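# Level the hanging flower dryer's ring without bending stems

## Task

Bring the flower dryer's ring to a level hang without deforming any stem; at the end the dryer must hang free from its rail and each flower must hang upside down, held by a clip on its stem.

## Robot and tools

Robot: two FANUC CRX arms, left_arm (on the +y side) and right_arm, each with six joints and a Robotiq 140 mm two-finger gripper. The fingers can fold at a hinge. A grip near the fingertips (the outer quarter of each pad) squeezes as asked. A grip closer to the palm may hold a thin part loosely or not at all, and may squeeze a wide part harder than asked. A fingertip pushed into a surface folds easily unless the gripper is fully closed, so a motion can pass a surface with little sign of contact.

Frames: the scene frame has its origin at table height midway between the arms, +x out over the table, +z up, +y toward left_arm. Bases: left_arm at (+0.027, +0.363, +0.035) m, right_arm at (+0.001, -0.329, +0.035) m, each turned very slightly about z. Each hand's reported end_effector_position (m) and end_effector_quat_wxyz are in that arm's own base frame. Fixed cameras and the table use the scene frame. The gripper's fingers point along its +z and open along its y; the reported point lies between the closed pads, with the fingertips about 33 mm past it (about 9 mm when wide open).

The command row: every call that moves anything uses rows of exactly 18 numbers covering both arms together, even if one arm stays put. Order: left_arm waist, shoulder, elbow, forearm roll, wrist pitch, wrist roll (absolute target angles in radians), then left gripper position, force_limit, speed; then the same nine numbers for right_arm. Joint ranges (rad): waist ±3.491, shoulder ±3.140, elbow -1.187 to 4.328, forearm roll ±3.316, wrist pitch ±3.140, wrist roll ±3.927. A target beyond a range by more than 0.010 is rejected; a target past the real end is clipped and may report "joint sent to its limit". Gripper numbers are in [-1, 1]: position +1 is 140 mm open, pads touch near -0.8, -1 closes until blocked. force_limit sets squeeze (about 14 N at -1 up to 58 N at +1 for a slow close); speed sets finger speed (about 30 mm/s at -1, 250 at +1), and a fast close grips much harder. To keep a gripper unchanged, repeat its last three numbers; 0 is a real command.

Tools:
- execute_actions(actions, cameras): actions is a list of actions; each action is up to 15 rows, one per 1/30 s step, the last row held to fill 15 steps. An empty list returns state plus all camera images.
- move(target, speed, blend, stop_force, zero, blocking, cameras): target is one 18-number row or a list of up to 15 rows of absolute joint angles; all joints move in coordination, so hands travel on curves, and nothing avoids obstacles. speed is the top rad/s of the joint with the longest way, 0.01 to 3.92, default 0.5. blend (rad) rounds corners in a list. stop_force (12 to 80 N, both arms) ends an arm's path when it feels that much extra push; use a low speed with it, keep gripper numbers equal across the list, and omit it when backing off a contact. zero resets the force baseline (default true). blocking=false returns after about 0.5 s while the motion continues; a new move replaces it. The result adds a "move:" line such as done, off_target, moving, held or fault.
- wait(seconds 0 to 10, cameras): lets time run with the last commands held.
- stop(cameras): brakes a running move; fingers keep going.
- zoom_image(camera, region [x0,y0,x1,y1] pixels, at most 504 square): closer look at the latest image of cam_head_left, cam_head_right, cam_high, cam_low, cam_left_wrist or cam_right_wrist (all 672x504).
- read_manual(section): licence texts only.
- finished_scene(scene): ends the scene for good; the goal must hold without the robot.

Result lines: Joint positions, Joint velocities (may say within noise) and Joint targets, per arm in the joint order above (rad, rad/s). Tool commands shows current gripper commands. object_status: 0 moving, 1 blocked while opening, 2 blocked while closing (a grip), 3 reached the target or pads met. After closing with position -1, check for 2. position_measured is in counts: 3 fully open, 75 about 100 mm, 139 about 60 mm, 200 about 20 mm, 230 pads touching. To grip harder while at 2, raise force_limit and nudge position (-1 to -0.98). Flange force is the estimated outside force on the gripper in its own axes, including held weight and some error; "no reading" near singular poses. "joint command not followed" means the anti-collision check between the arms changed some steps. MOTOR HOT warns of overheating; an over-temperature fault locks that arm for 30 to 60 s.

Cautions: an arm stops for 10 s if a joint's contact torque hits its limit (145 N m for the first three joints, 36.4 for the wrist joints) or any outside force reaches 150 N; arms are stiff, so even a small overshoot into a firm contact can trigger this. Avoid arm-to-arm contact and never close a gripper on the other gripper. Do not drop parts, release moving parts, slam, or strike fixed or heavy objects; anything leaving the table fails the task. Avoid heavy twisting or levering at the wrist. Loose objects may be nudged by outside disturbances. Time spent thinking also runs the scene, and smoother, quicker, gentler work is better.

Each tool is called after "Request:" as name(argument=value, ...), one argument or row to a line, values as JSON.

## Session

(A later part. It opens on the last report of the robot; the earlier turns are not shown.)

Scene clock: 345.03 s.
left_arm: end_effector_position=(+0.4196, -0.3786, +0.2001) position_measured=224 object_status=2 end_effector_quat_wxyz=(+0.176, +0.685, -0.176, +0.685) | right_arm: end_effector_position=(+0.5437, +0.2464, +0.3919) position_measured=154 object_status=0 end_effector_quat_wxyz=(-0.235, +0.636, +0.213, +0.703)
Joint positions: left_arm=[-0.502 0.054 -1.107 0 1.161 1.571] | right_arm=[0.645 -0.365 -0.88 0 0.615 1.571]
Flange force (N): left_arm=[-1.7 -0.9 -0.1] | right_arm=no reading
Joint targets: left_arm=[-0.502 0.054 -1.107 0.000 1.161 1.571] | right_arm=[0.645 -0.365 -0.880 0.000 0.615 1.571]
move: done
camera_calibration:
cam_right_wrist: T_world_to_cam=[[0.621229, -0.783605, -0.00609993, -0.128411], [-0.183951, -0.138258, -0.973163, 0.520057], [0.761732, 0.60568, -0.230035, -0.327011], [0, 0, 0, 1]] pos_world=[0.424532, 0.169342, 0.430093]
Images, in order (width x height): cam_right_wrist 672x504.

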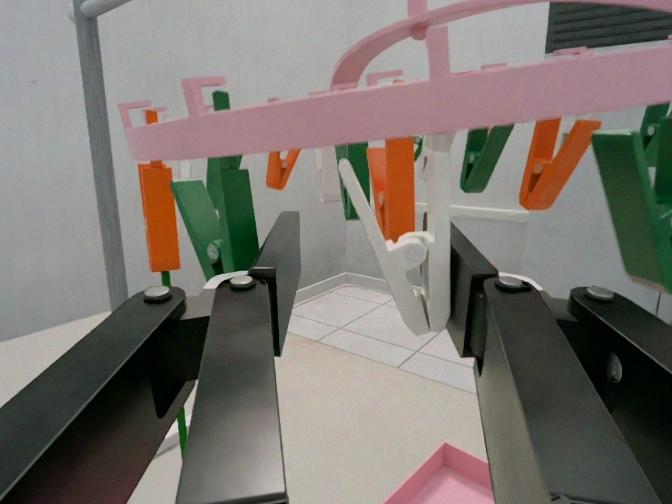

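Request:
move(
  target=[
    [-0.502,0.0537,-1.107,0,1.1607,1.571,-1,-1,-1,0.645,-0.4041,-0.8431,0,0.539,1.571,-0.2,-1,-1],
    [-0.502,0.0537,-1.107,0,1.1607,1.571,-1,-1,-1,0.7116,-0.3716,-0.8233,0,0.5517,1.571,-0.2,-1,-1],
    [-0.502,0.0537,-1.107,0,1.1607,1.571,-1,-1,-1,0.779,-0.2784,-0.762,0,0.5836,1.571,-0.2,-1,-1],
  ],
  speed=0.1,
  blend=[0.01,0.02,0],
  cameras=["cam_right_wrist","cam_high","cam_head_right"],
)

Scene clock: 364.73 s.
left_arm: end_effector_position=(+0.4196, -0.3786, +0.2001) position_measured=224 object_status=2 end_effector_quat_wxyz=(+0.176, +0.685, -0.176, +0.685) | right_arm: end_effector_position=(+0.5345, +0.3450, +0.4149) position_measured=154 object_status=3 end_effector_quat_wxyz=(-0.282, +0.621, +0.255, +0.686)
Joint positions: left_arm=[-0.502 0.054 -1.107 0 1.161 1.571] | right_arm=[0.779 -0.278 -0.762 0 0.584 1.571]
Flange force (N): left_arm=[-1.9 1.8 -0.5] | right_arm=no reading
Joint targets: left_arm=[-0.502 0.054 -1.107 0.000 1.161 1.571] | right_arm=[0.779 -0.278 -0.762 0.000 0.584 1.571]
move: done
camera_calibration:
cam_right_wrist: T_world_to_cam=[[0.720313, -0.693622, -0.00605117, -0.129246], [-0.163729, -0.161539, -0.97319, 0.551527], [0.674049, 0.701992, -0.229925, -0.360837], [0, 0, 0, 1]] pos_world=[0.42662, 0.25275, 0.452993]
Images, in order (width x height): cam_head_right 672x504, cam_high 672x504, cam_right_wrist 672x504.

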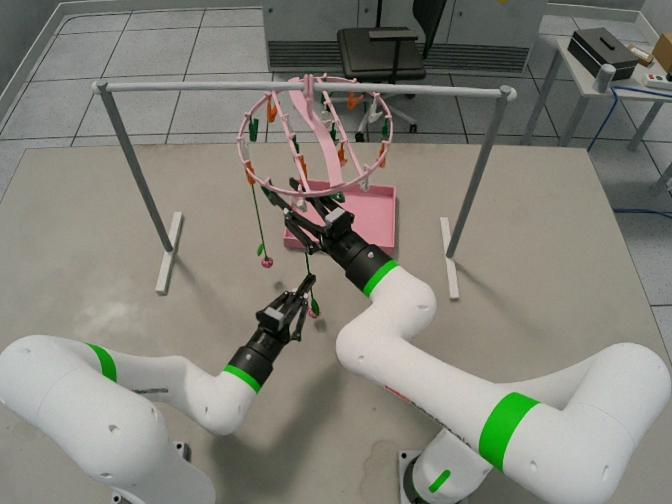

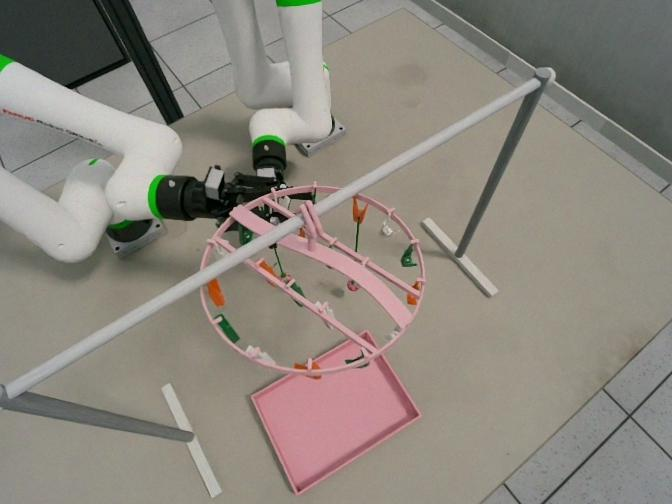

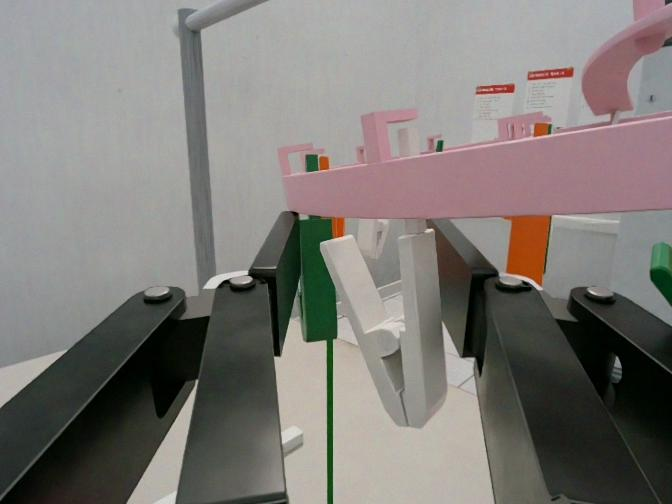

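Request:
move(
  target=[
    [-0.502,0.0537,-1.107,0,1.1607,1.571,-1,-1,-1,0.779,-0.7169,-0.9869,0,0.37,1.571,-0.2,-1,-1],
    [-0.502,0.0537,-1.107,0,1.1607,1.571,-1,-1,-1,0.562,-0.7169,-0.9869,0,0.37,1.571,-0.2,-1,-1],
  ],
  speed=0.4,
  blend=[0.04,0],
  cameras=["cam_right_wrist"],
)

Scene clock: 372.37 s.
left_arm: end_effector_position=(+0.4196, -0.3786, +0.2001) position_measured=224 object_status=2 end_effector_quat_wxyz=(+0.176, +0.685, -0.176, +0.685) | right_arm: end_effector_position=(+0.4922, +0.1563, +0.4150) position_measured=154 object_status=3 end_effector_quat_wxyz=(-0.206, +0.645, +0.186, +0.712)
Joint positions: left_arm=[-0.502 0.054 -1.107 0 1.161 1.571] | right_arm=[0.562 -0.717 -0.987 0 0.37 1.571]
Flange force (N): left_arm=[-2.0 -0.1 0.3] | right_arm=no reading
Joint targets: left_arm=[-0.502 0.054 -1.107 0.000 1.161 1.571] | right_arm=[0.562 -0.717 -0.987 0.000 0.370 1.571]
move: done
camera_calibration:
cam_right_wrist: T_world_to_cam=[[0.554212, -0.832353, -0.00612091, -0.126138], [-0.19469, -0.122476, -0.973188, 0.523454], [0.809287, 0.540544, -0.229928, -0.241183], [0, 0, 0, 1]] pos_world=[0.367005, 0.0894894, 0.453193]
Images, in order (width x height): cam_right_wrist 672x504.

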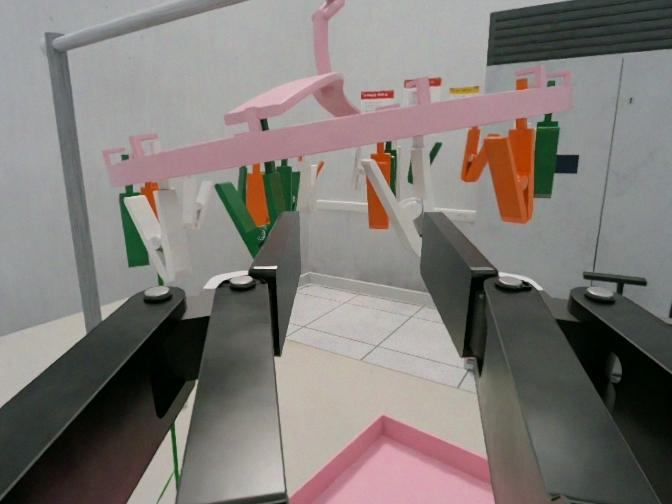

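Request:
move(
  target=[
    [-0.502,0.0537,-1.107,0,1.1607,1.571,-1,-1,-1,0.505,-0.7415,-0.936,0,0.2945,1.571,-0.2,-1,-1],
    [-0.502,0.0537,-1.107,0,1.1607,1.571,-1,-1,-1,0.505,-0.4163,-0.7869,0,0.4706,1.571,-0.2,-1,-1],
  ],
  speed=0.25,
  cameras=["cam_right_wrist"],
)

Scene clock: 387.23 s.
left_arm: end_effector_position=(+0.4196, -0.3786, +0.2001) position_measured=224 object_status=2 end_effector_quat_wxyz=(+0.176, +0.685, -0.176, +0.685) | right_arm: end_effector_position=(+0.5790, +0.1716, +0.4399) position_measured=154 object_status=3 end_effector_quat_wxyz=(-0.185, +0.650, +0.168, +0.718)
Joint positions: left_arm=[-0.502 0.054 -1.107 0 1.161 1.571] | right_arm=[0.505 -0.416 -0.787 0 0.471 1.571]
Flange force (N): left_arm=[0.1 1.3 -1.3] | right_arm=no reading
Joint targets: left_arm=[-0.502 0.054 -1.107 0.000 1.161 1.571] | right_arm=[0.505 -0.416 -0.787 0.000 0.471 1.571]
move: done
camera_calibration:
cam_right_wrist: T_world_to_cam=[[0.50584, -0.862606, -0.00610094, -0.128234], [-0.201342, -0.111186, -0.97319, 0.56827], [0.838801, 0.493507, -0.229921, -0.322979], [0, 0, 0, 1]] pos_world=[0.450198, 0.111961, 0.477993]
Images, in order (width x height): cam_right_wrist 672x504.

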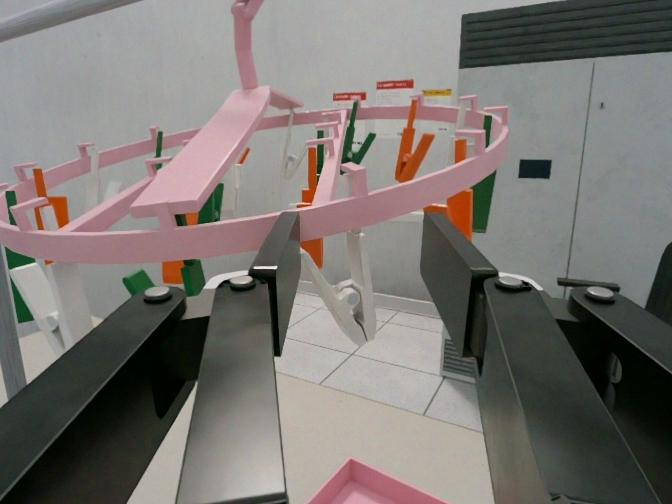

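Request:
move(
  target=[
    [-0.502,0.0537,-1.107,0,1.1607,1.571,-1,-1,-1,0.505,-0.3528,-0.7781,0,0.5253,1.571,-0.2,-1,-1],
    [-0.502,0.0537,-1.107,0,1.1607,1.571,-1,-1,-1,0.71,-0.3528,-0.7781,0,0.5253,1.571,-0.2,-1,-1],
    [-0.502,0.0537,-1.107,0,1.1607,1.571,-1,-1,-1,0.80,-0.2568,-0.7126,0,0.5558,1.571,-0.2,-1,-1],
  ],
  speed=0.1,
  blend=[0.01,0.02,0],
  cameras=["cam_right_wrist","cam_high"],
)

Scene clock: 401.87 s.
left_arm: end_effector_position=(+0.4196, -0.3786, +0.2001) position_measured=224 object_status=2 end_effector_quat_wxyz=(+0.176, +0.685, -0.176, +0.685) | right_arm: end_effector_position=(+0.5369, +0.3662, +0.4279) position_measured=154 object_status=3 end_effector_quat_wxyz=(-0.289, +0.618, +0.261, +0.683)
Joint positions: left_arm=[-0.502 0.054 -1.107 0 1.161 1.571] | right_arm=[0.8 -0.257 -0.713 0 0.556 1.571]
Flange force (N): left_arm=[-2.1 0.2 0.3] | right_arm=no reading
Joint targets: left_arm=[-0.502 0.054 -1.107 0.000 1.161 1.571] | right_arm=[0.800 -0.257 -0.713 0.000 0.556 1.571]
move: done
camera_calibration:
cam_right_wrist: T_world_to_cam=[[0.734774, -0.678285, -0.00607239, -0.12953], [-0.160303, -0.164941, -0.973189, 0.56749], [0.659098, 0.716048, -0.229926, -0.371407], [0, 0, 0, 1]] pos_world=[0.430939, 0.271689, 0.466093]
Images, in order (width x height): cam_high 672x504, cam_right_wrist 672x504.

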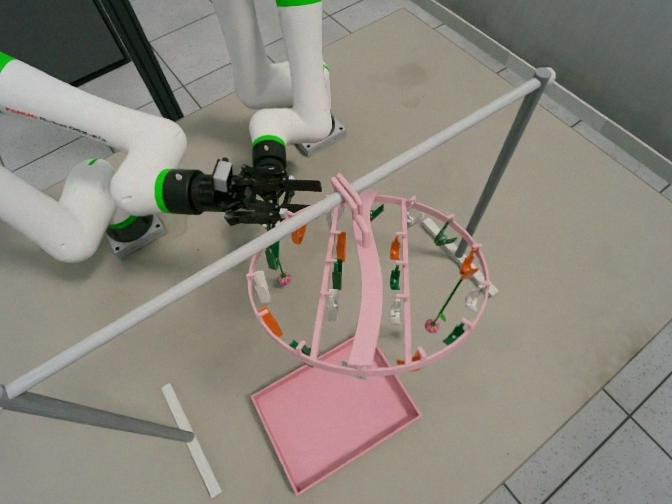

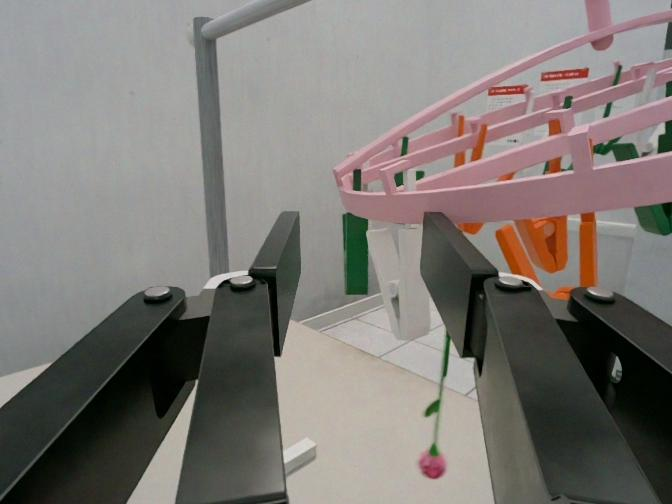

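Request:
move(
  target=[
    [-0.502,0.0537,-1.107,0,1.1607,1.571,-1,-1,-1,0.80,-0.7415,-0.936,0,0.2945,1.571,-0.2,-1,-1],
    [-0.502,0.0537,-1.107,0,1.1607,1.571,-1,-1,-1,0.65,-0.7415,-0.936,0,0.2945,1.571,-0.2,-1,-1],
  ],
  speed=0.35,
  blend=[0.04,0],
  cameras=["cam_right_wrist","cam_high","cam_head_right"],
)

Request:
zoom_image(
  camera="cam_high",
  region=[220, 150, 500, 390],
)

Scene clock: 413.63 s.
left_arm: end_effector_position=(+0.4196, -0.3786, +0.2001) position_measured=224 object_status=2 end_effector_quat_wxyz=(+0.176, +0.685, -0.176, +0.685) | right_arm: end_effector_position=(+0.4765, +0.1990, +0.4398) position_measured=154 object_status=3 end_effector_quat_wxyz=(-0.237, +0.636, +0.214, +0.703)
Joint positions: left_arm=[-0.502 0.054 -1.107 0 1.161 1.571] | right_arm=[0.65 -0.742 -0.936 0 0.294 1.571]
Flange force (N): left_arm=[-1.2 0.8 -0.2] | right_arm=no reading
Joint targets: left_arm=[-0.502 0.054 -1.107 0.000 1.161 1.571] | right_arm=[0.650 -0.742 -0.936 0.000 0.294 1.571]
move: done
camera_calibration:
cam_right_wrist: T_world_to_cam=[[0.62518, -0.780457, -0.00613325, -0.125964], [-0.183195, -0.1391, -0.973186, 0.547569], [0.758676, 0.60954, -0.229938, -0.235374], [0, 0, 0, 1]] pos_world=[0.357635, 0.121327, 0.477993]
Images, in order (width x height): cam_head_right 672x504, cam_high 672x504, cam_right_wrist 672x504.

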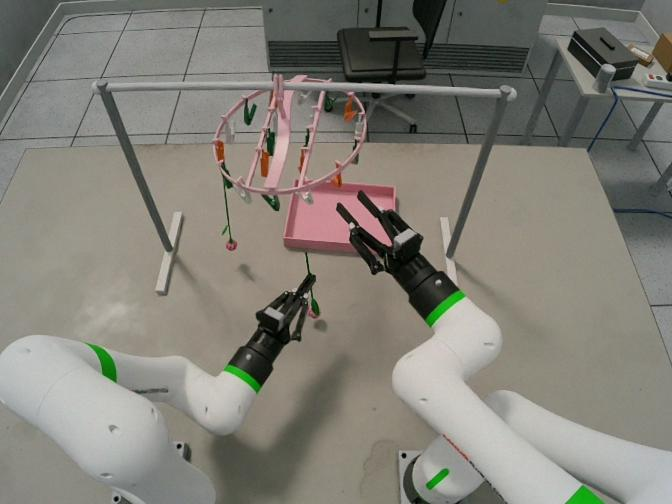

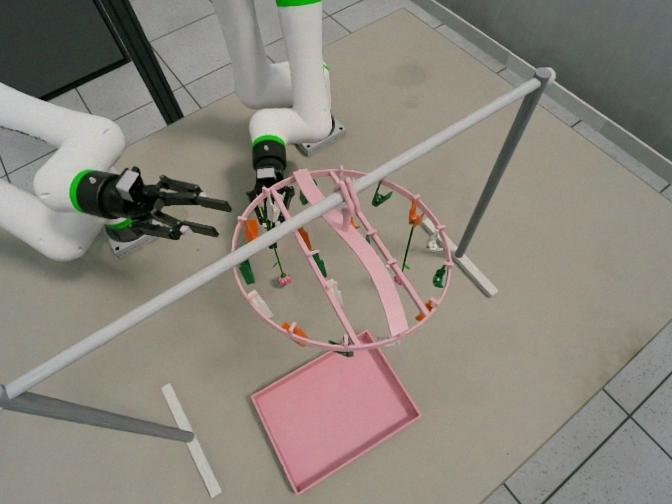

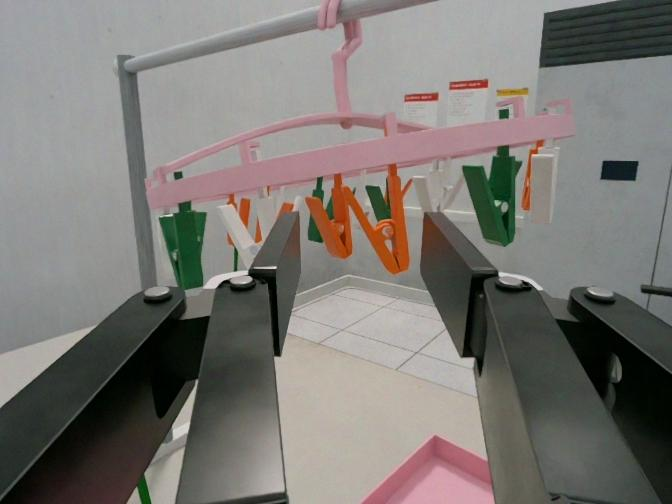

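Scaled by 1.800 from the camera's 672x504 image, which has a finer 960x720 frame.

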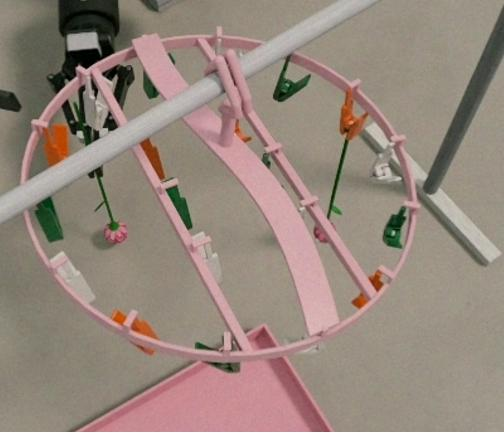

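Request:
move(
  target=[-0.502,0.0537,-1.107,0,1.1607,1.571,-1,-1,-1,-0.431,0.0126,-0.5837,1.4673,1.4198,0.6046,-0.2,-1,-1],
  speed=0.6,
  cameras=["cam_right_wrist","cam_head_right","cam_high"],
)

Scene clock: 460.13 s.
left_arm: end_effector_position=(+0.4196, -0.3786, +0.2001) position_measured=224 object_status=2 end_effector_quat_wxyz=(+0.176, +0.685, -0.176, +0.685) | right_arm: end_effector_position=(+0.5937, +0.0981, +0.4605) position_measured=154 object_status=3 end_effector_quat_wxyz=(-0.325, +0.628, +0.326, +0.628)
Joint positions: left_arm=[-0.502 0.054 -1.107 0 1.161 1.571] | right_arm=[-0.431 0.013 -0.584 1.467 1.42 0.605]
Flange force (N): left_arm=[-2.3 0.3 0.1] | right_arm=[-0.7 2.3 -1.6]
Joint targets: left_arm=[-0.502 0.054 -1.107 0.000 1.161 1.571] | right_arm=[-0.431 0.013 -0.584 1.467 1.420 0.605]
move: done
camera_calibration:
cam_right_wrist: T_world_to_cam=[[0.831374, -0.555651, -0.00826957, -0.421335], [-0.187581, -0.266592, -0.945379, 0.577401], [0.523096, 0.787515, -0.325868, -0.0915005], [0, 0, 0, 1]] pos_world=[0.506461, -0.0081265, 0.512562]
Images, in order (width x height): cam_head_right 672x504, cam_high 672x504, cam_right_wrist 672x504.

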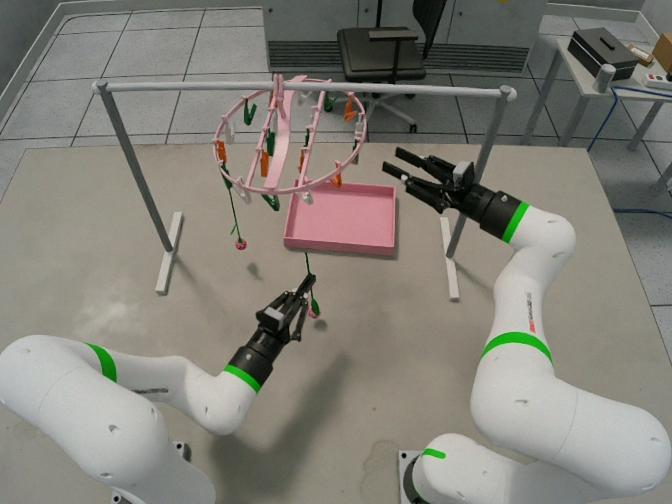

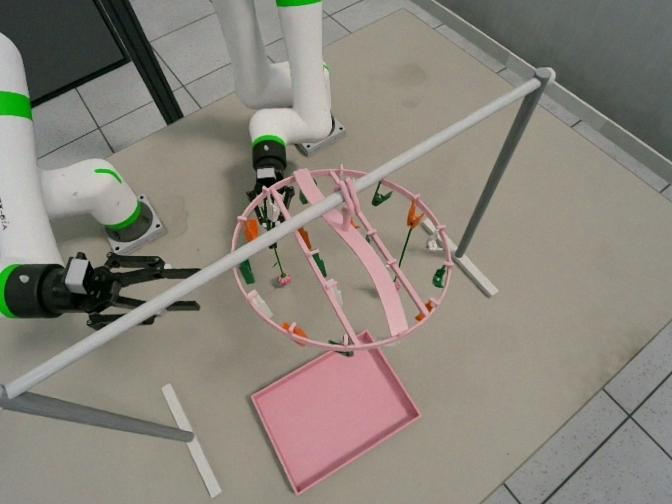

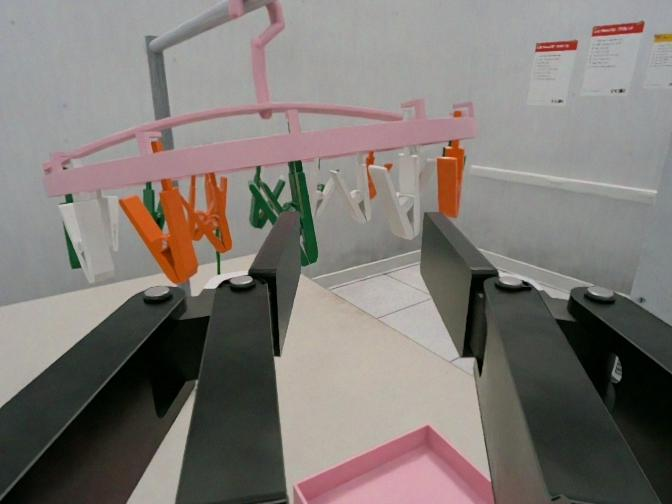

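Request:
move(
  target=[
    [-0.502,0.0537,-1.107,0,1.1607,1.571,-1,-1,-1,-0.4068,0.0902,-0.4871,1.4581,1.4002,0.5872,-0.2,-1,-1],
    [-0.502,0.0537,-1.107,0,1.1607,1.571,-1,-1,-1,-0.1742,0.1529,-0.4103,1.3275,1.2051,0.6084,-0.2,-1,-1],
  ],
  speed=[0.4,0.12],
  cameras=["cam_right_wrist","cam_high"],
)

Request:
zoom_image(
  camera="cam_right_wrist",
  region=[260, 100, 480, 320],
)

Scene clock: 484.50 s.
left_arm: end_effector_position=(+0.4196, -0.3786, +0.2001) position_measured=224 object_status=2 end_effector_quat_wxyz=(+0.176, +0.685, -0.176, +0.685) | right_arm: end_effector_position=(+0.6849, +0.1758, +0.4671) position_measured=154 object_status=3 end_effector_quat_wxyz=(-0.326, +0.627, +0.327, +0.627)
Joint positions: left_arm=[-0.502 0.054 -1.107 0 1.161 1.571] | right_arm=[-0.174 0.153 -0.41 1.328 1.205 0.608]
Flange force (N): left_arm=[-1.1 -0.2 0.1] | right_arm=[-1.8 4.0 0.8]
Joint targets: left_arm=[-0.502 0.054 -1.107 0.000 1.161 1.571] | right_arm=[-0.174 0.153 -0.410 1.327 1.205 0.608]
move: done
camera_calibration:
cam_right_wrist: T_world_to_cam=[[0.833227, -0.552863, -0.00867359, -0.455526], [-0.187403, -0.267609, -0.945127, 0.621386], [0.520205, 0.789131, -0.326587, -0.19619], [0, 0, 0, 1]] pos_world=[0.598065, 0.069264, 0.519264]
Images, in order (width x height): cam_high 672x504, cam_right_wrist 672x504.

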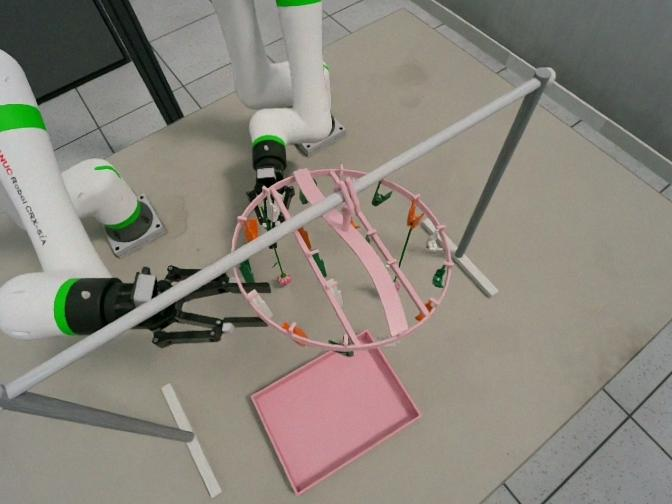

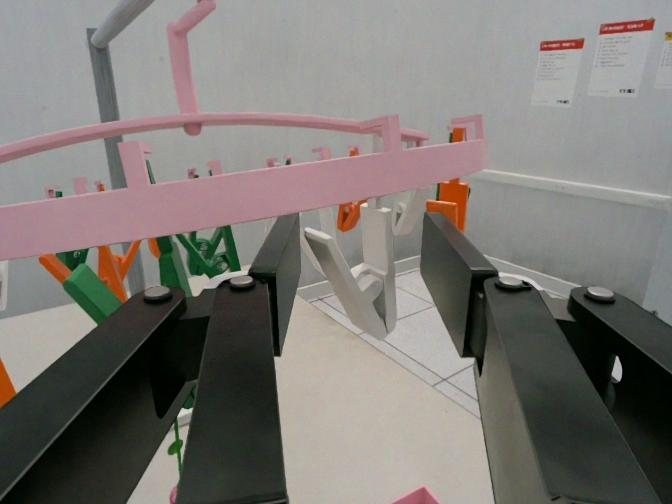

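Scaled by 2.291 from the camera's 672x504 image, which has a finer 960x720 frame.

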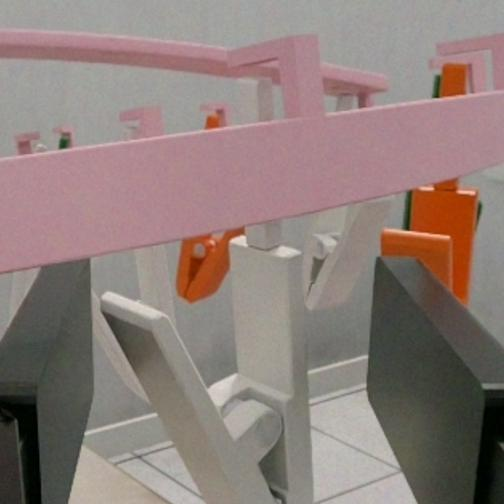

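Request:
move(
  target=[-0.502,0.0537,-1.107,0,1.1607,1.571,-1,-1,-1,-0.1742,0.1529,-0.4103,1.3275,1.2051,0.6084,-1,-0.05,-1],
  cameras=["cam_right_wrist"],
)

Request:
zoom_image(
  camera="cam_right_wrist",
  region=[260, 100, 480, 380],
)

Scene clock: 491.73 s.
left_arm: end_effector_position=(+0.4196, -0.3786, +0.2001) position_measured=224 object_status=2 end_effector_quat_wxyz=(+0.176, +0.685, -0.176, +0.685) | right_arm: end_effector_position=(+0.6849, +0.1758, +0.4671) position_measured=210 object_status=0 end_effector_quat_wxyz=(-0.326, +0.627, +0.327, +0.627)
Joint positions: left_arm=[-0.502 0.054 -1.107 0 1.161 1.571] | right_arm=[-0.174 0.153 -0.41 1.327 1.205 0.608]
Flange force (N): left_arm=[-2.4 -1.2 -0.4] | right_arm=[-1.5 4.6 0.9]
Joint targets: left_arm=[-0.502 0.054 -1.107 0.000 1.161 1.571] | right_arm=[-0.174 0.153 -0.410 1.327 1.205 0.608]
move: done
camera_calibration:
cam_right_wrist: T_world_to_cam=[[0.833256, -0.552819, -0.0086932, -0.455537], [-0.187439, -0.267662, -0.945105, 0.6214], [0.520146, 0.789144, -0.32665, -0.196122], [0, 0, 0, 1]] pos_world=[0.598065, 0.0692638, 0.519265]
Images, in order (width x height): cam_right_wrist 672x504.

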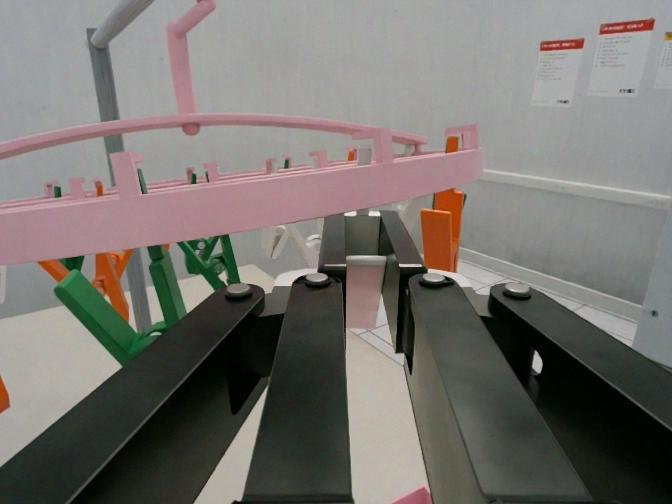

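Scaled by 1.800 from the camera's 672x504 image, which has a finer 960x720 frame.

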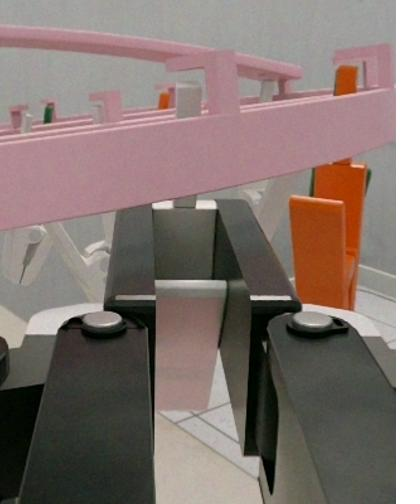

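Request:
move(
  target=[
    [-0.502,0.0537,-1.107,0,1.1607,1.571,-1,-1,-1,-0.1742,0.1529,-0.4103,1.3275,1.2051,0.6084,-0.2,-1,-1],
    [-0.502,0.0537,-1.107,0,1.1607,1.571,-1,-1,-1,-0.4068,0.0902,-0.4871,1.4581,1.4002,0.5872,-0.2,-1,-1],
    [-0.502,0.0537,-1.107,0,1.1607,1.571,-1,-1,-1,0.505,-0.7545,-0.8933,0,0.2388,1.571,-0.2,-1,-1],
  ],
  speed=[0.2,0.3,0.6],
  cameras=["cam_right_wrist","cam_high"],
)

Scene clock: 521.00 s.
left_arm: end_effector_position=(+0.4196, -0.3786, +0.2001) position_measured=224 object_status=2 end_effector_quat_wxyz=(+0.176, +0.685, -0.176, +0.685) | right_arm: end_effector_position=(+0.5003, +0.1280, +0.4598) position_measured=154 object_status=3 end_effector_quat_wxyz=(-0.185, +0.650, +0.168, +0.718)
Joint positions: left_arm=[-0.502 0.054 -1.107 0 1.161 1.571] | right_arm=[0.505 -0.754 -0.893 0 0.239 1.571]
Flange force (N): left_arm=[-1.8 1.3 0.0] | right_arm=no reading
Joint targets: left_arm=[-0.502 0.054 -1.107 0.000 1.161 1.571] | right_arm=[0.505 -0.754 -0.893 0.000 0.239 1.571]
move: done
camera_calibration:
cam_right_wrist: T_world_to_cam=[[0.505774, -0.862645, -0.00604569, -0.125912], [-0.201415, -0.111271, -0.973165, 0.567061], [0.838823, 0.493419, -0.230028, -0.230799], [0, 0, 0, 1]] pos_world=[0.371498, 0.0683606, 0.497993]
Images, in order (width x height): cam_high 672x504, cam_right_wrist 672x504.

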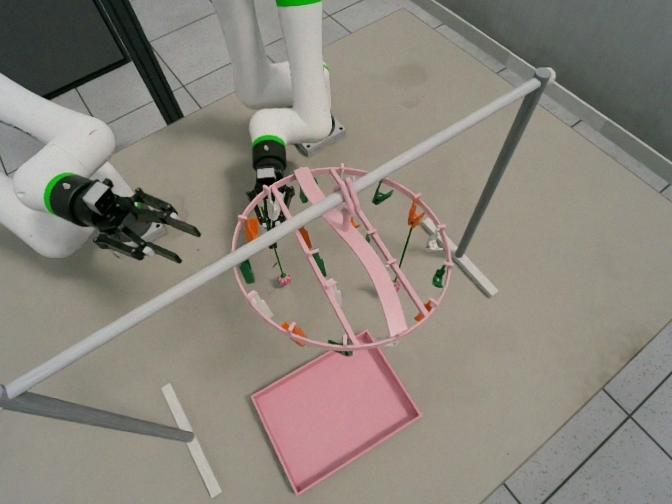

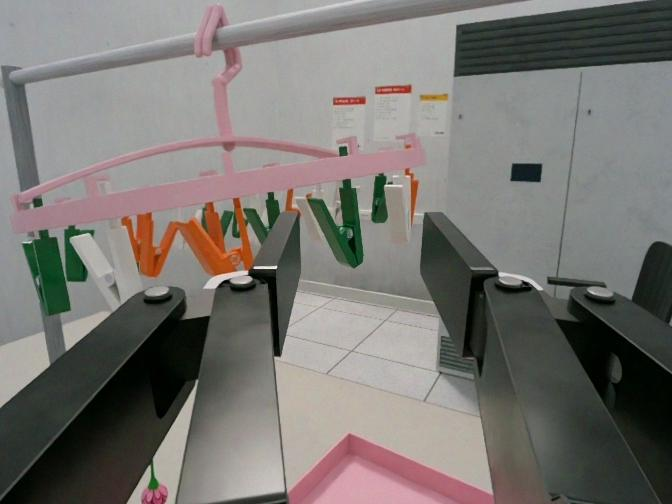

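Request:
move(
  target=[
    [-0.502,0.0537,-1.107,0,1.1607,1.571,-1,-1,-1,0.505,-0.3954,-0.7174,0,0.422,1.571,-0.2,-1,-1],
    [-0.502,0.0537,-1.107,0,1.1607,1.571,-1,-1,-1,0.655,-0.3954,-0.7174,0,0.422,1.571,-0.2,-1,-1],
  ],
  speed=[0.25,0.08],
  cameras=["cam_right_wrist","cam_high"],
)

Scene clock: 532.90 s.
left_arm: end_effector_position=(+0.4196, -0.3786, +0.2001) position_measured=224 object_status=2 end_effector_quat_wxyz=(+0.176, +0.685, -0.176, +0.685) | right_arm: end_effector_position=(+0.5588, +0.2653, +0.4629) position_measured=154 object_status=3 end_effector_quat_wxyz=(-0.238, +0.635, +0.216, +0.702)
Joint positions: left_arm=[-0.502 0.054 -1.107 0 1.161 1.571] | right_arm=[0.655 -0.395 -0.717 0 0.422 1.571]
Flange force (N): left_arm=[-1.7 0.7 -0.2] | right_arm=no reading
Joint targets: left_arm=[-0.502 0.054 -1.107 0.000 1.161 1.571] | right_arm=[0.655 -0.395 -0.717 0.000 0.422 1.571]
move: done
camera_calibration:
cam_right_wrist: T_world_to_cam=[[0.629033, -0.777356, -0.00600036, -0.128605], [-0.182491, -0.140159, -0.973166, 0.594215], [0.755655, 0.613249, -0.230024, -0.332165], [0, 0, 0, 1]] pos_world=[0.440337, 0.187012, 0.501093]
Images, in order (width x height): cam_high 672x504, cam_right_wrist 672x504.

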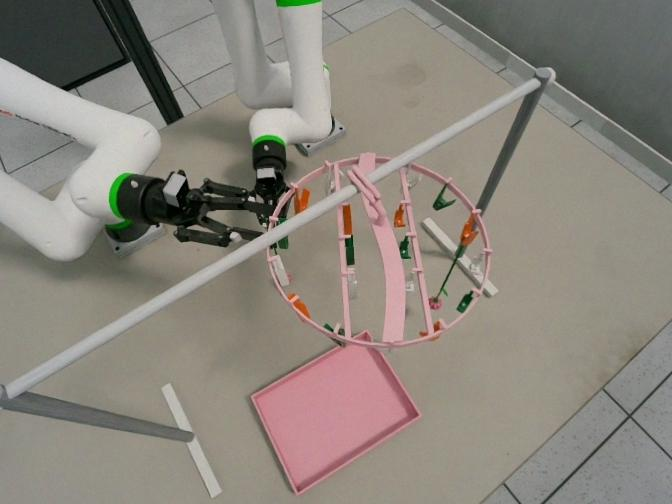

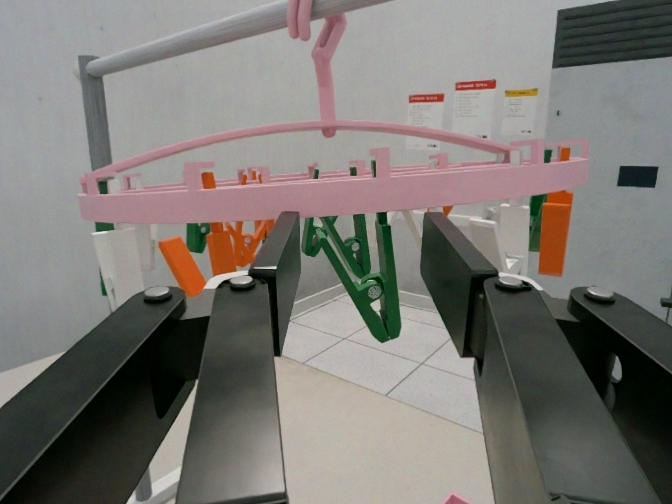

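Request:
move(
  target=[
    [-0.502,0.0537,-1.107,0,1.1607,1.571,-1,-1,-1,0.71,-0.3954,-0.7174,0,0.422,1.571,-0.2,-1,-1],
    [-0.502,0.0537,-1.107,0,1.1607,1.571,-1,-1,-1,0.805,-0.2913,-0.6486,0,0.4573,1.571,-0.2,-1,-1],
    [-0.502,0.0537,-1.107,0,1.1607,1.571,-1,-1,-1,0.80,-0.7545,-0.8933,0,0.2388,1.571,-0.2,-1,-1],
    [-0.502,0.0537,-1.107,0,1.1607,1.571,-1,-1,-1,0.65,-0.7545,-0.8933,0,0.2388,1.571,-0.2,-1,-1],
  ],
  speed=[0.1,0.1,0.3,0.3],
  cameras=["cam_right_wrist","cam_high"],
)

Scene clock: 552.63 s.
left_arm: end_effector_position=(+0.4196, -0.3786, +0.2001) position_measured=224 object_status=2 end_effector_quat_wxyz=(+0.176, +0.685, -0.176, +0.685) | right_arm: end_effector_position=(+0.4765, +0.1990, +0.4598) position_measured=154 object_status=3 end_effector_quat_wxyz=(-0.237, +0.636, +0.214, +0.703)
Joint positions: left_arm=[-0.502 0.054 -1.107 0 1.161 1.571] | right_arm=[0.65 -0.755 -0.893 0 0.239 1.571]
Flange force (N): left_arm=[-1.6 -0.1 -0.7] | right_arm=no reading
Joint targets: left_arm=[-0.502 0.054 -1.107 0.000 1.161 1.571] | right_arm=[0.650 -0.754 -0.893 0.000 0.239 1.571]
move: done
camera_calibration:
cam_right_wrist: T_world_to_cam=[[0.62518, -0.780457, -0.00613325, -0.125904], [-0.183195, -0.1391, -0.973186, 0.567051], [0.758676, 0.60954, -0.229938, -0.230851], [0, 0, 0, 1]] pos_world=[0.357735, 0.121327, 0.497993]
Images, in order (width x height): cam_high 672x504, cam_right_wrist 672x504.

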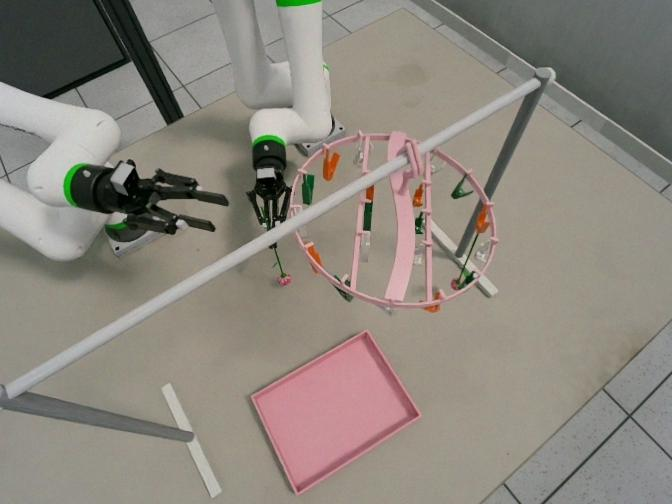

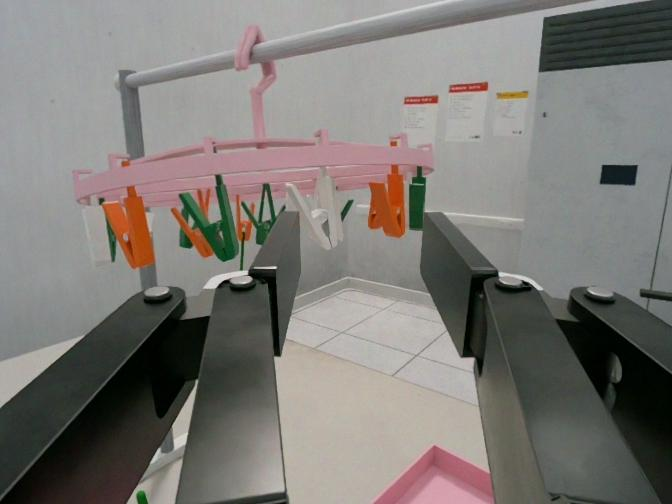

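Request:
move(
  target=[-0.502,0.0537,-1.107,0,1.1607,1.571,-1,-1,-1,0.685,-0.4739,-0.7629,0,0.389,1.571,-0.2,-1,-1],
  speed=0.4,
  cameras=["cam_right_wrist"],
)

Request:
zoom_image(
  camera="cam_right_wrist",
  region=[260, 100, 480, 320],
)

Scene clock: 566.90 s.
left_arm: end_effector_position=(+0.4196, -0.3786, +0.2001) position_measured=224 object_status=2 end_effector_quat_wxyz=(+0.176, +0.685, -0.176, +0.685) | right_arm: end_effector_position=(+0.5313, +0.2661, +0.4629) position_measured=154 object_status=3 end_effector_quat_wxyz=(-0.249, +0.632, +0.225, +0.699)
Joint positions: left_arm=[-0.502 0.054 -1.107 0 1.161 1.571] | right_arm=[0.685 -0.474 -0.763 0 0.389 1.571]
Flange force (N): left_arm=[-1.1 0.2 -1.3] | right_arm=no reading
Joint targets: left_arm=[-0.502 0.054 -1.107 0.000 1.161 1.571] | right_arm=[0.685 -0.474 -0.763 0.000 0.389 1.571]
move: done
camera_calibration:
cam_right_wrist: T_world_to_cam=[[0.652038, -0.758162, -0.00607696, -0.127827], [-0.178182, -0.14544, -0.97319, 0.588454], [0.736952, 0.635639, -0.229923, -0.307962], [0, 0, 0, 1]] pos_world=[0.415153, 0.184424, 0.501093]
Images, in order (width x height): cam_right_wrist 672x504.

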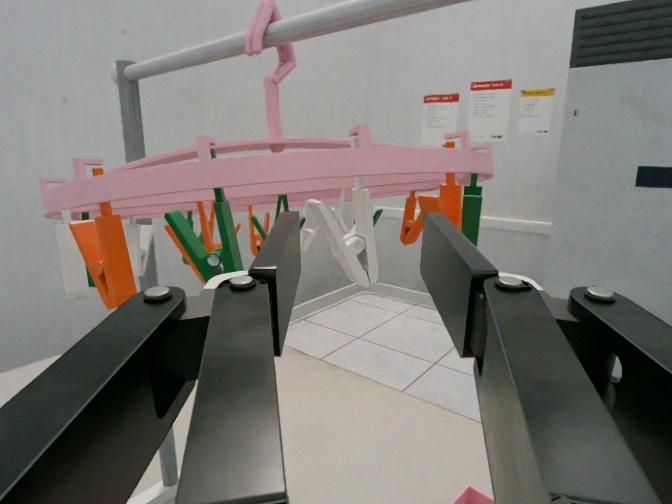

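Scaled by 2.291 from the camera's 672x504 image, which has a finer 960x720 frame.

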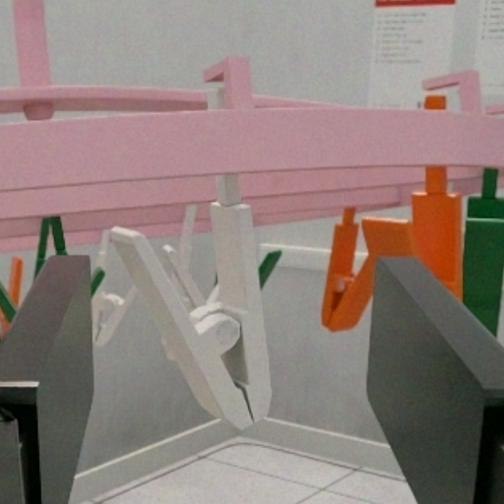

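Request:
move(
  target=[-0.502,0.0537,-1.107,0,1.1607,1.571,-1,-1,-1,0.70,-0.2958,-0.642,0,0.4462,1.571,-0.2,-1,-1],
  speed=0.2,
  cameras=["cam_right_wrist"],
)

Request:
zoom_image(
  camera="cam_right_wrist",
  region=[260, 100, 480, 340],
)

Scene clock: 579.10 s.
left_arm: end_effector_position=(+0.4196, -0.3786, +0.2001) position_measured=224 object_status=2 end_effector_quat_wxyz=(+0.176, +0.685, -0.176, +0.685) | right_arm: end_effector_position=(+0.5730, +0.3127, +0.4669) position_measured=154 object_status=3 end_effector_quat_wxyz=(-0.254, +0.630, +0.230, +0.697)
Joint positions: left_arm=[-0.502 0.054 -1.107 0 1.161 1.571] | right_arm=[0.7 -0.296 -0.642 0 0.446 1.571]
Flange force (N): left_arm=[-1.5 -0.2 0.1] | right_arm=no reading
Joint targets: left_arm=[-0.502 0.054 -1.107 0.000 1.161 1.571] | right_arm=[0.700 -0.296 -0.642 0.000 0.446 1.571]
move: done
camera_calibration:
cam_right_wrist: T_world_to_cam=[[0.663418, -0.748225, -0.00604097, -0.129424], [-0.175946, -0.148146, -0.973189, 0.606114], [0.727269, 0.646693, -0.22993, -0.36528], [0, 0, 0, 1]] pos_world=[0.458162, 0.229179, 0.505093]
Images, in order (width x height): cam_right_wrist 672x504.

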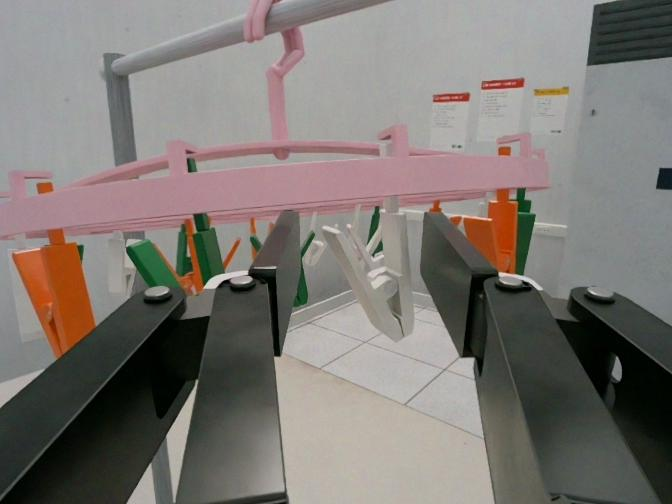

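Scaled by 2.100 from the camera's 672x504 image, which has a finer 960x720 frame.

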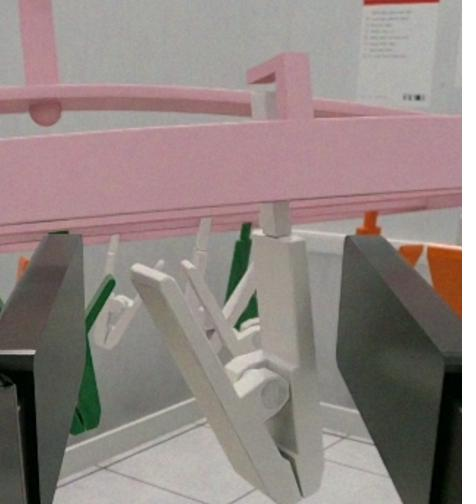

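Request:
move(
  target=[-0.502,0.0537,-1.107,0,1.1607,1.571,-1,-1,-1,0.815,-0.307,-0.6498,0,0.4428,1.571,-0.2,-1,-1],
  speed=0.07,
  cameras=["cam_right_wrist","cam_head_right"],
)

Request:
zoom_image(
  camera="cam_right_wrist",
  region=[260, 100, 480, 340],
)

Scene clock: 588.53 s.
left_arm: end_effector_position=(+0.4196, -0.3786, +0.2001) position_measured=224 object_status=2 end_effector_quat_wxyz=(+0.176, +0.685, -0.176, +0.685) | right_arm: end_effector_position=(+0.5307, +0.3735, +0.4669) position_measured=154 object_status=3 end_effector_quat_wxyz=(-0.294, +0.616, +0.266, +0.681)
Joint positions: left_arm=[-0.502 0.054 -1.107 0 1.161 1.571] | right_arm=[0.815 -0.307 -0.65 0 0.443 1.571]
Flange force (N): left_arm=[-0.4 -0.2 -0.1] | right_arm=no reading
Joint targets: left_arm=[-0.502 0.054 -1.107 0.000 1.161 1.571] | right_arm=[0.815 -0.307 -0.650 0.000 0.443 1.571]
move: done
camera_calibration:
cam_right_wrist: T_world_to_cam=[[0.744851, -0.667203, -0.00608613, -0.129308], [-0.157883, -0.16738, -0.973169, 0.605277], [0.648282, 0.725827, -0.230013, -0.361532], [0, 0, 0, 1]] pos_world=[0.426253, 0.277447, 0.505093]
Images, in order (width x height): cam_head_right 672x504, cam_right_wrist 672x504.

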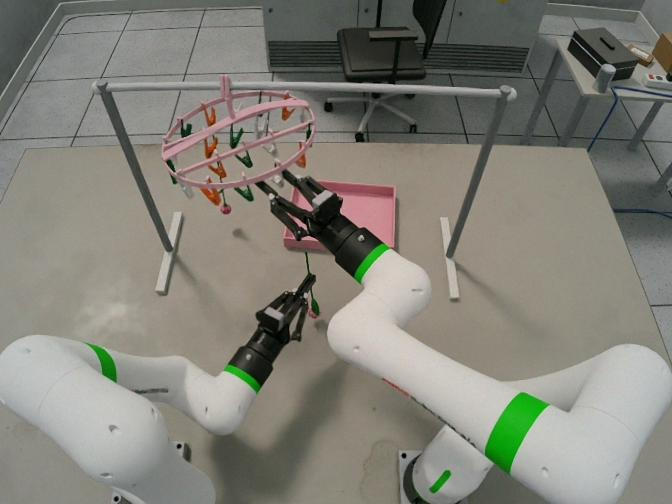

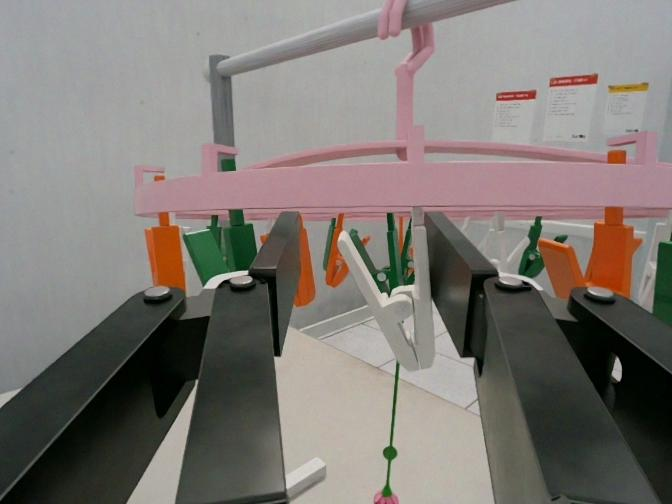

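Scaled by 2.100 from the camera's 672x504 image, which has a finer 960x720 frame.

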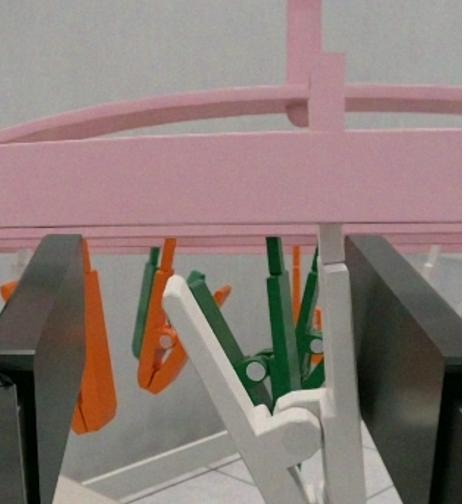

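Request:
move(
  target=[
    [-0.502,0.0537,-1.107,0,1.1607,1.571,-1,-1,-1,0.805,-0.307,-0.6498,0,0.4428,1.571,-0.2,-1,-1],
    [-0.502,0.0537,-1.107,0,1.1607,1.571,-1,-1,-1,0.805,-0.307,-0.6498,0,0.4428,1.571,-1,-0.05,-1],
  ],
  speed=0.07,
  cameras=["cam_right_wrist","cam_left_wrist"],
)

Request:
zoom_image(
  camera="cam_right_wrist",
  region=[260, 100, 480, 400],
)

Scene clock: 597.07 s.
left_arm: end_effector_position=(+0.4196, -0.3786, +0.2001) position_measured=224 object_status=2 end_effector_quat_wxyz=(+0.176, +0.685, -0.176, +0.685) | right_arm: end_effector_position=(+0.5344, +0.3682, +0.4669) position_measured=200 object_status=2 end_effector_quat_wxyz=(-0.290, +0.617, +0.263, +0.682)
Joint positions: left_arm=[-0.502 0.054 -1.107 0 1.161 1.571] | right_arm=[0.805 -0.307 -0.65 0 0.443 1.571]
Flange force (N): left_arm=[-2.3 0.1 -0.2] | right_arm=no reading
Joint targets: left_arm=[-0.502 0.054 -1.107 0.000 1.161 1.571] | right_arm=[0.805 -0.307 -0.650 0.000 0.443 1.571]
move: done
camera_calibration:
cam_left_wrist: T_world_to_cam=[[-0.491335, -0.870962, 0.0039322, -0.116449], [-0.288903, 0.158716, -0.94411, 0.376623], [0.82166, -0.46501, -0.329607, -0.311336], [0, 0, 0, 1]] pos_world=[0.307405, -0.305973, 0.253413]
cam_right_wrist: T_world_to_cam=[[0.738116, -0.674646, -0.00609239, -0.129236], [-0.159567, -0.16579, -0.973166, 0.605274], [0.655532, 0.719282, -0.230024, -0.361493], [0, 0, 0, 1]] pos_world=[0.428943, 0.273175, 0.505093]
Images, in order (width x height): cam_left_wrist 672x504, cam_right_wrist 672x504.

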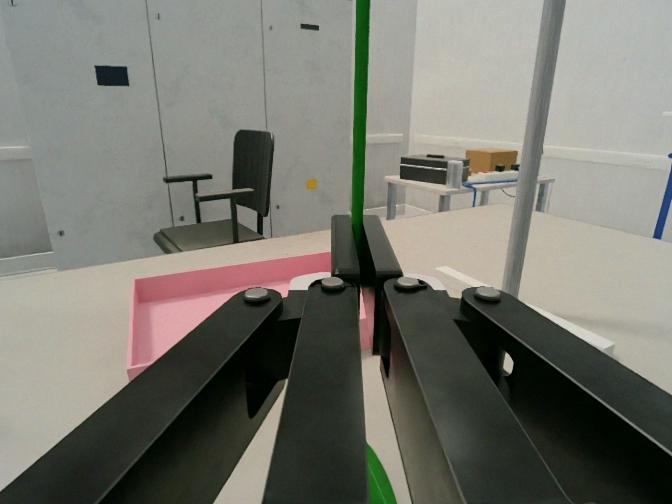

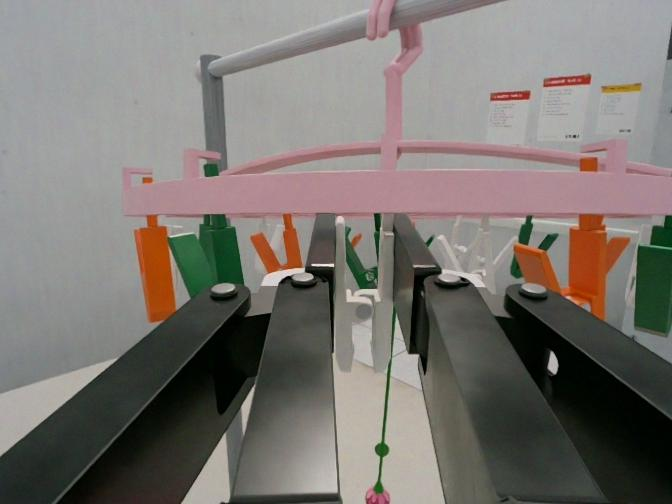

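Scaled by 1.680 from the camera's 672x504 image, which has a finer 960x720 frame.

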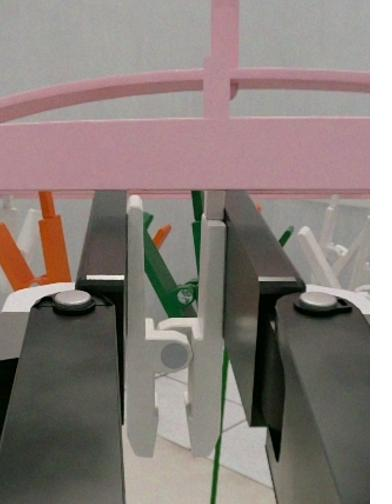

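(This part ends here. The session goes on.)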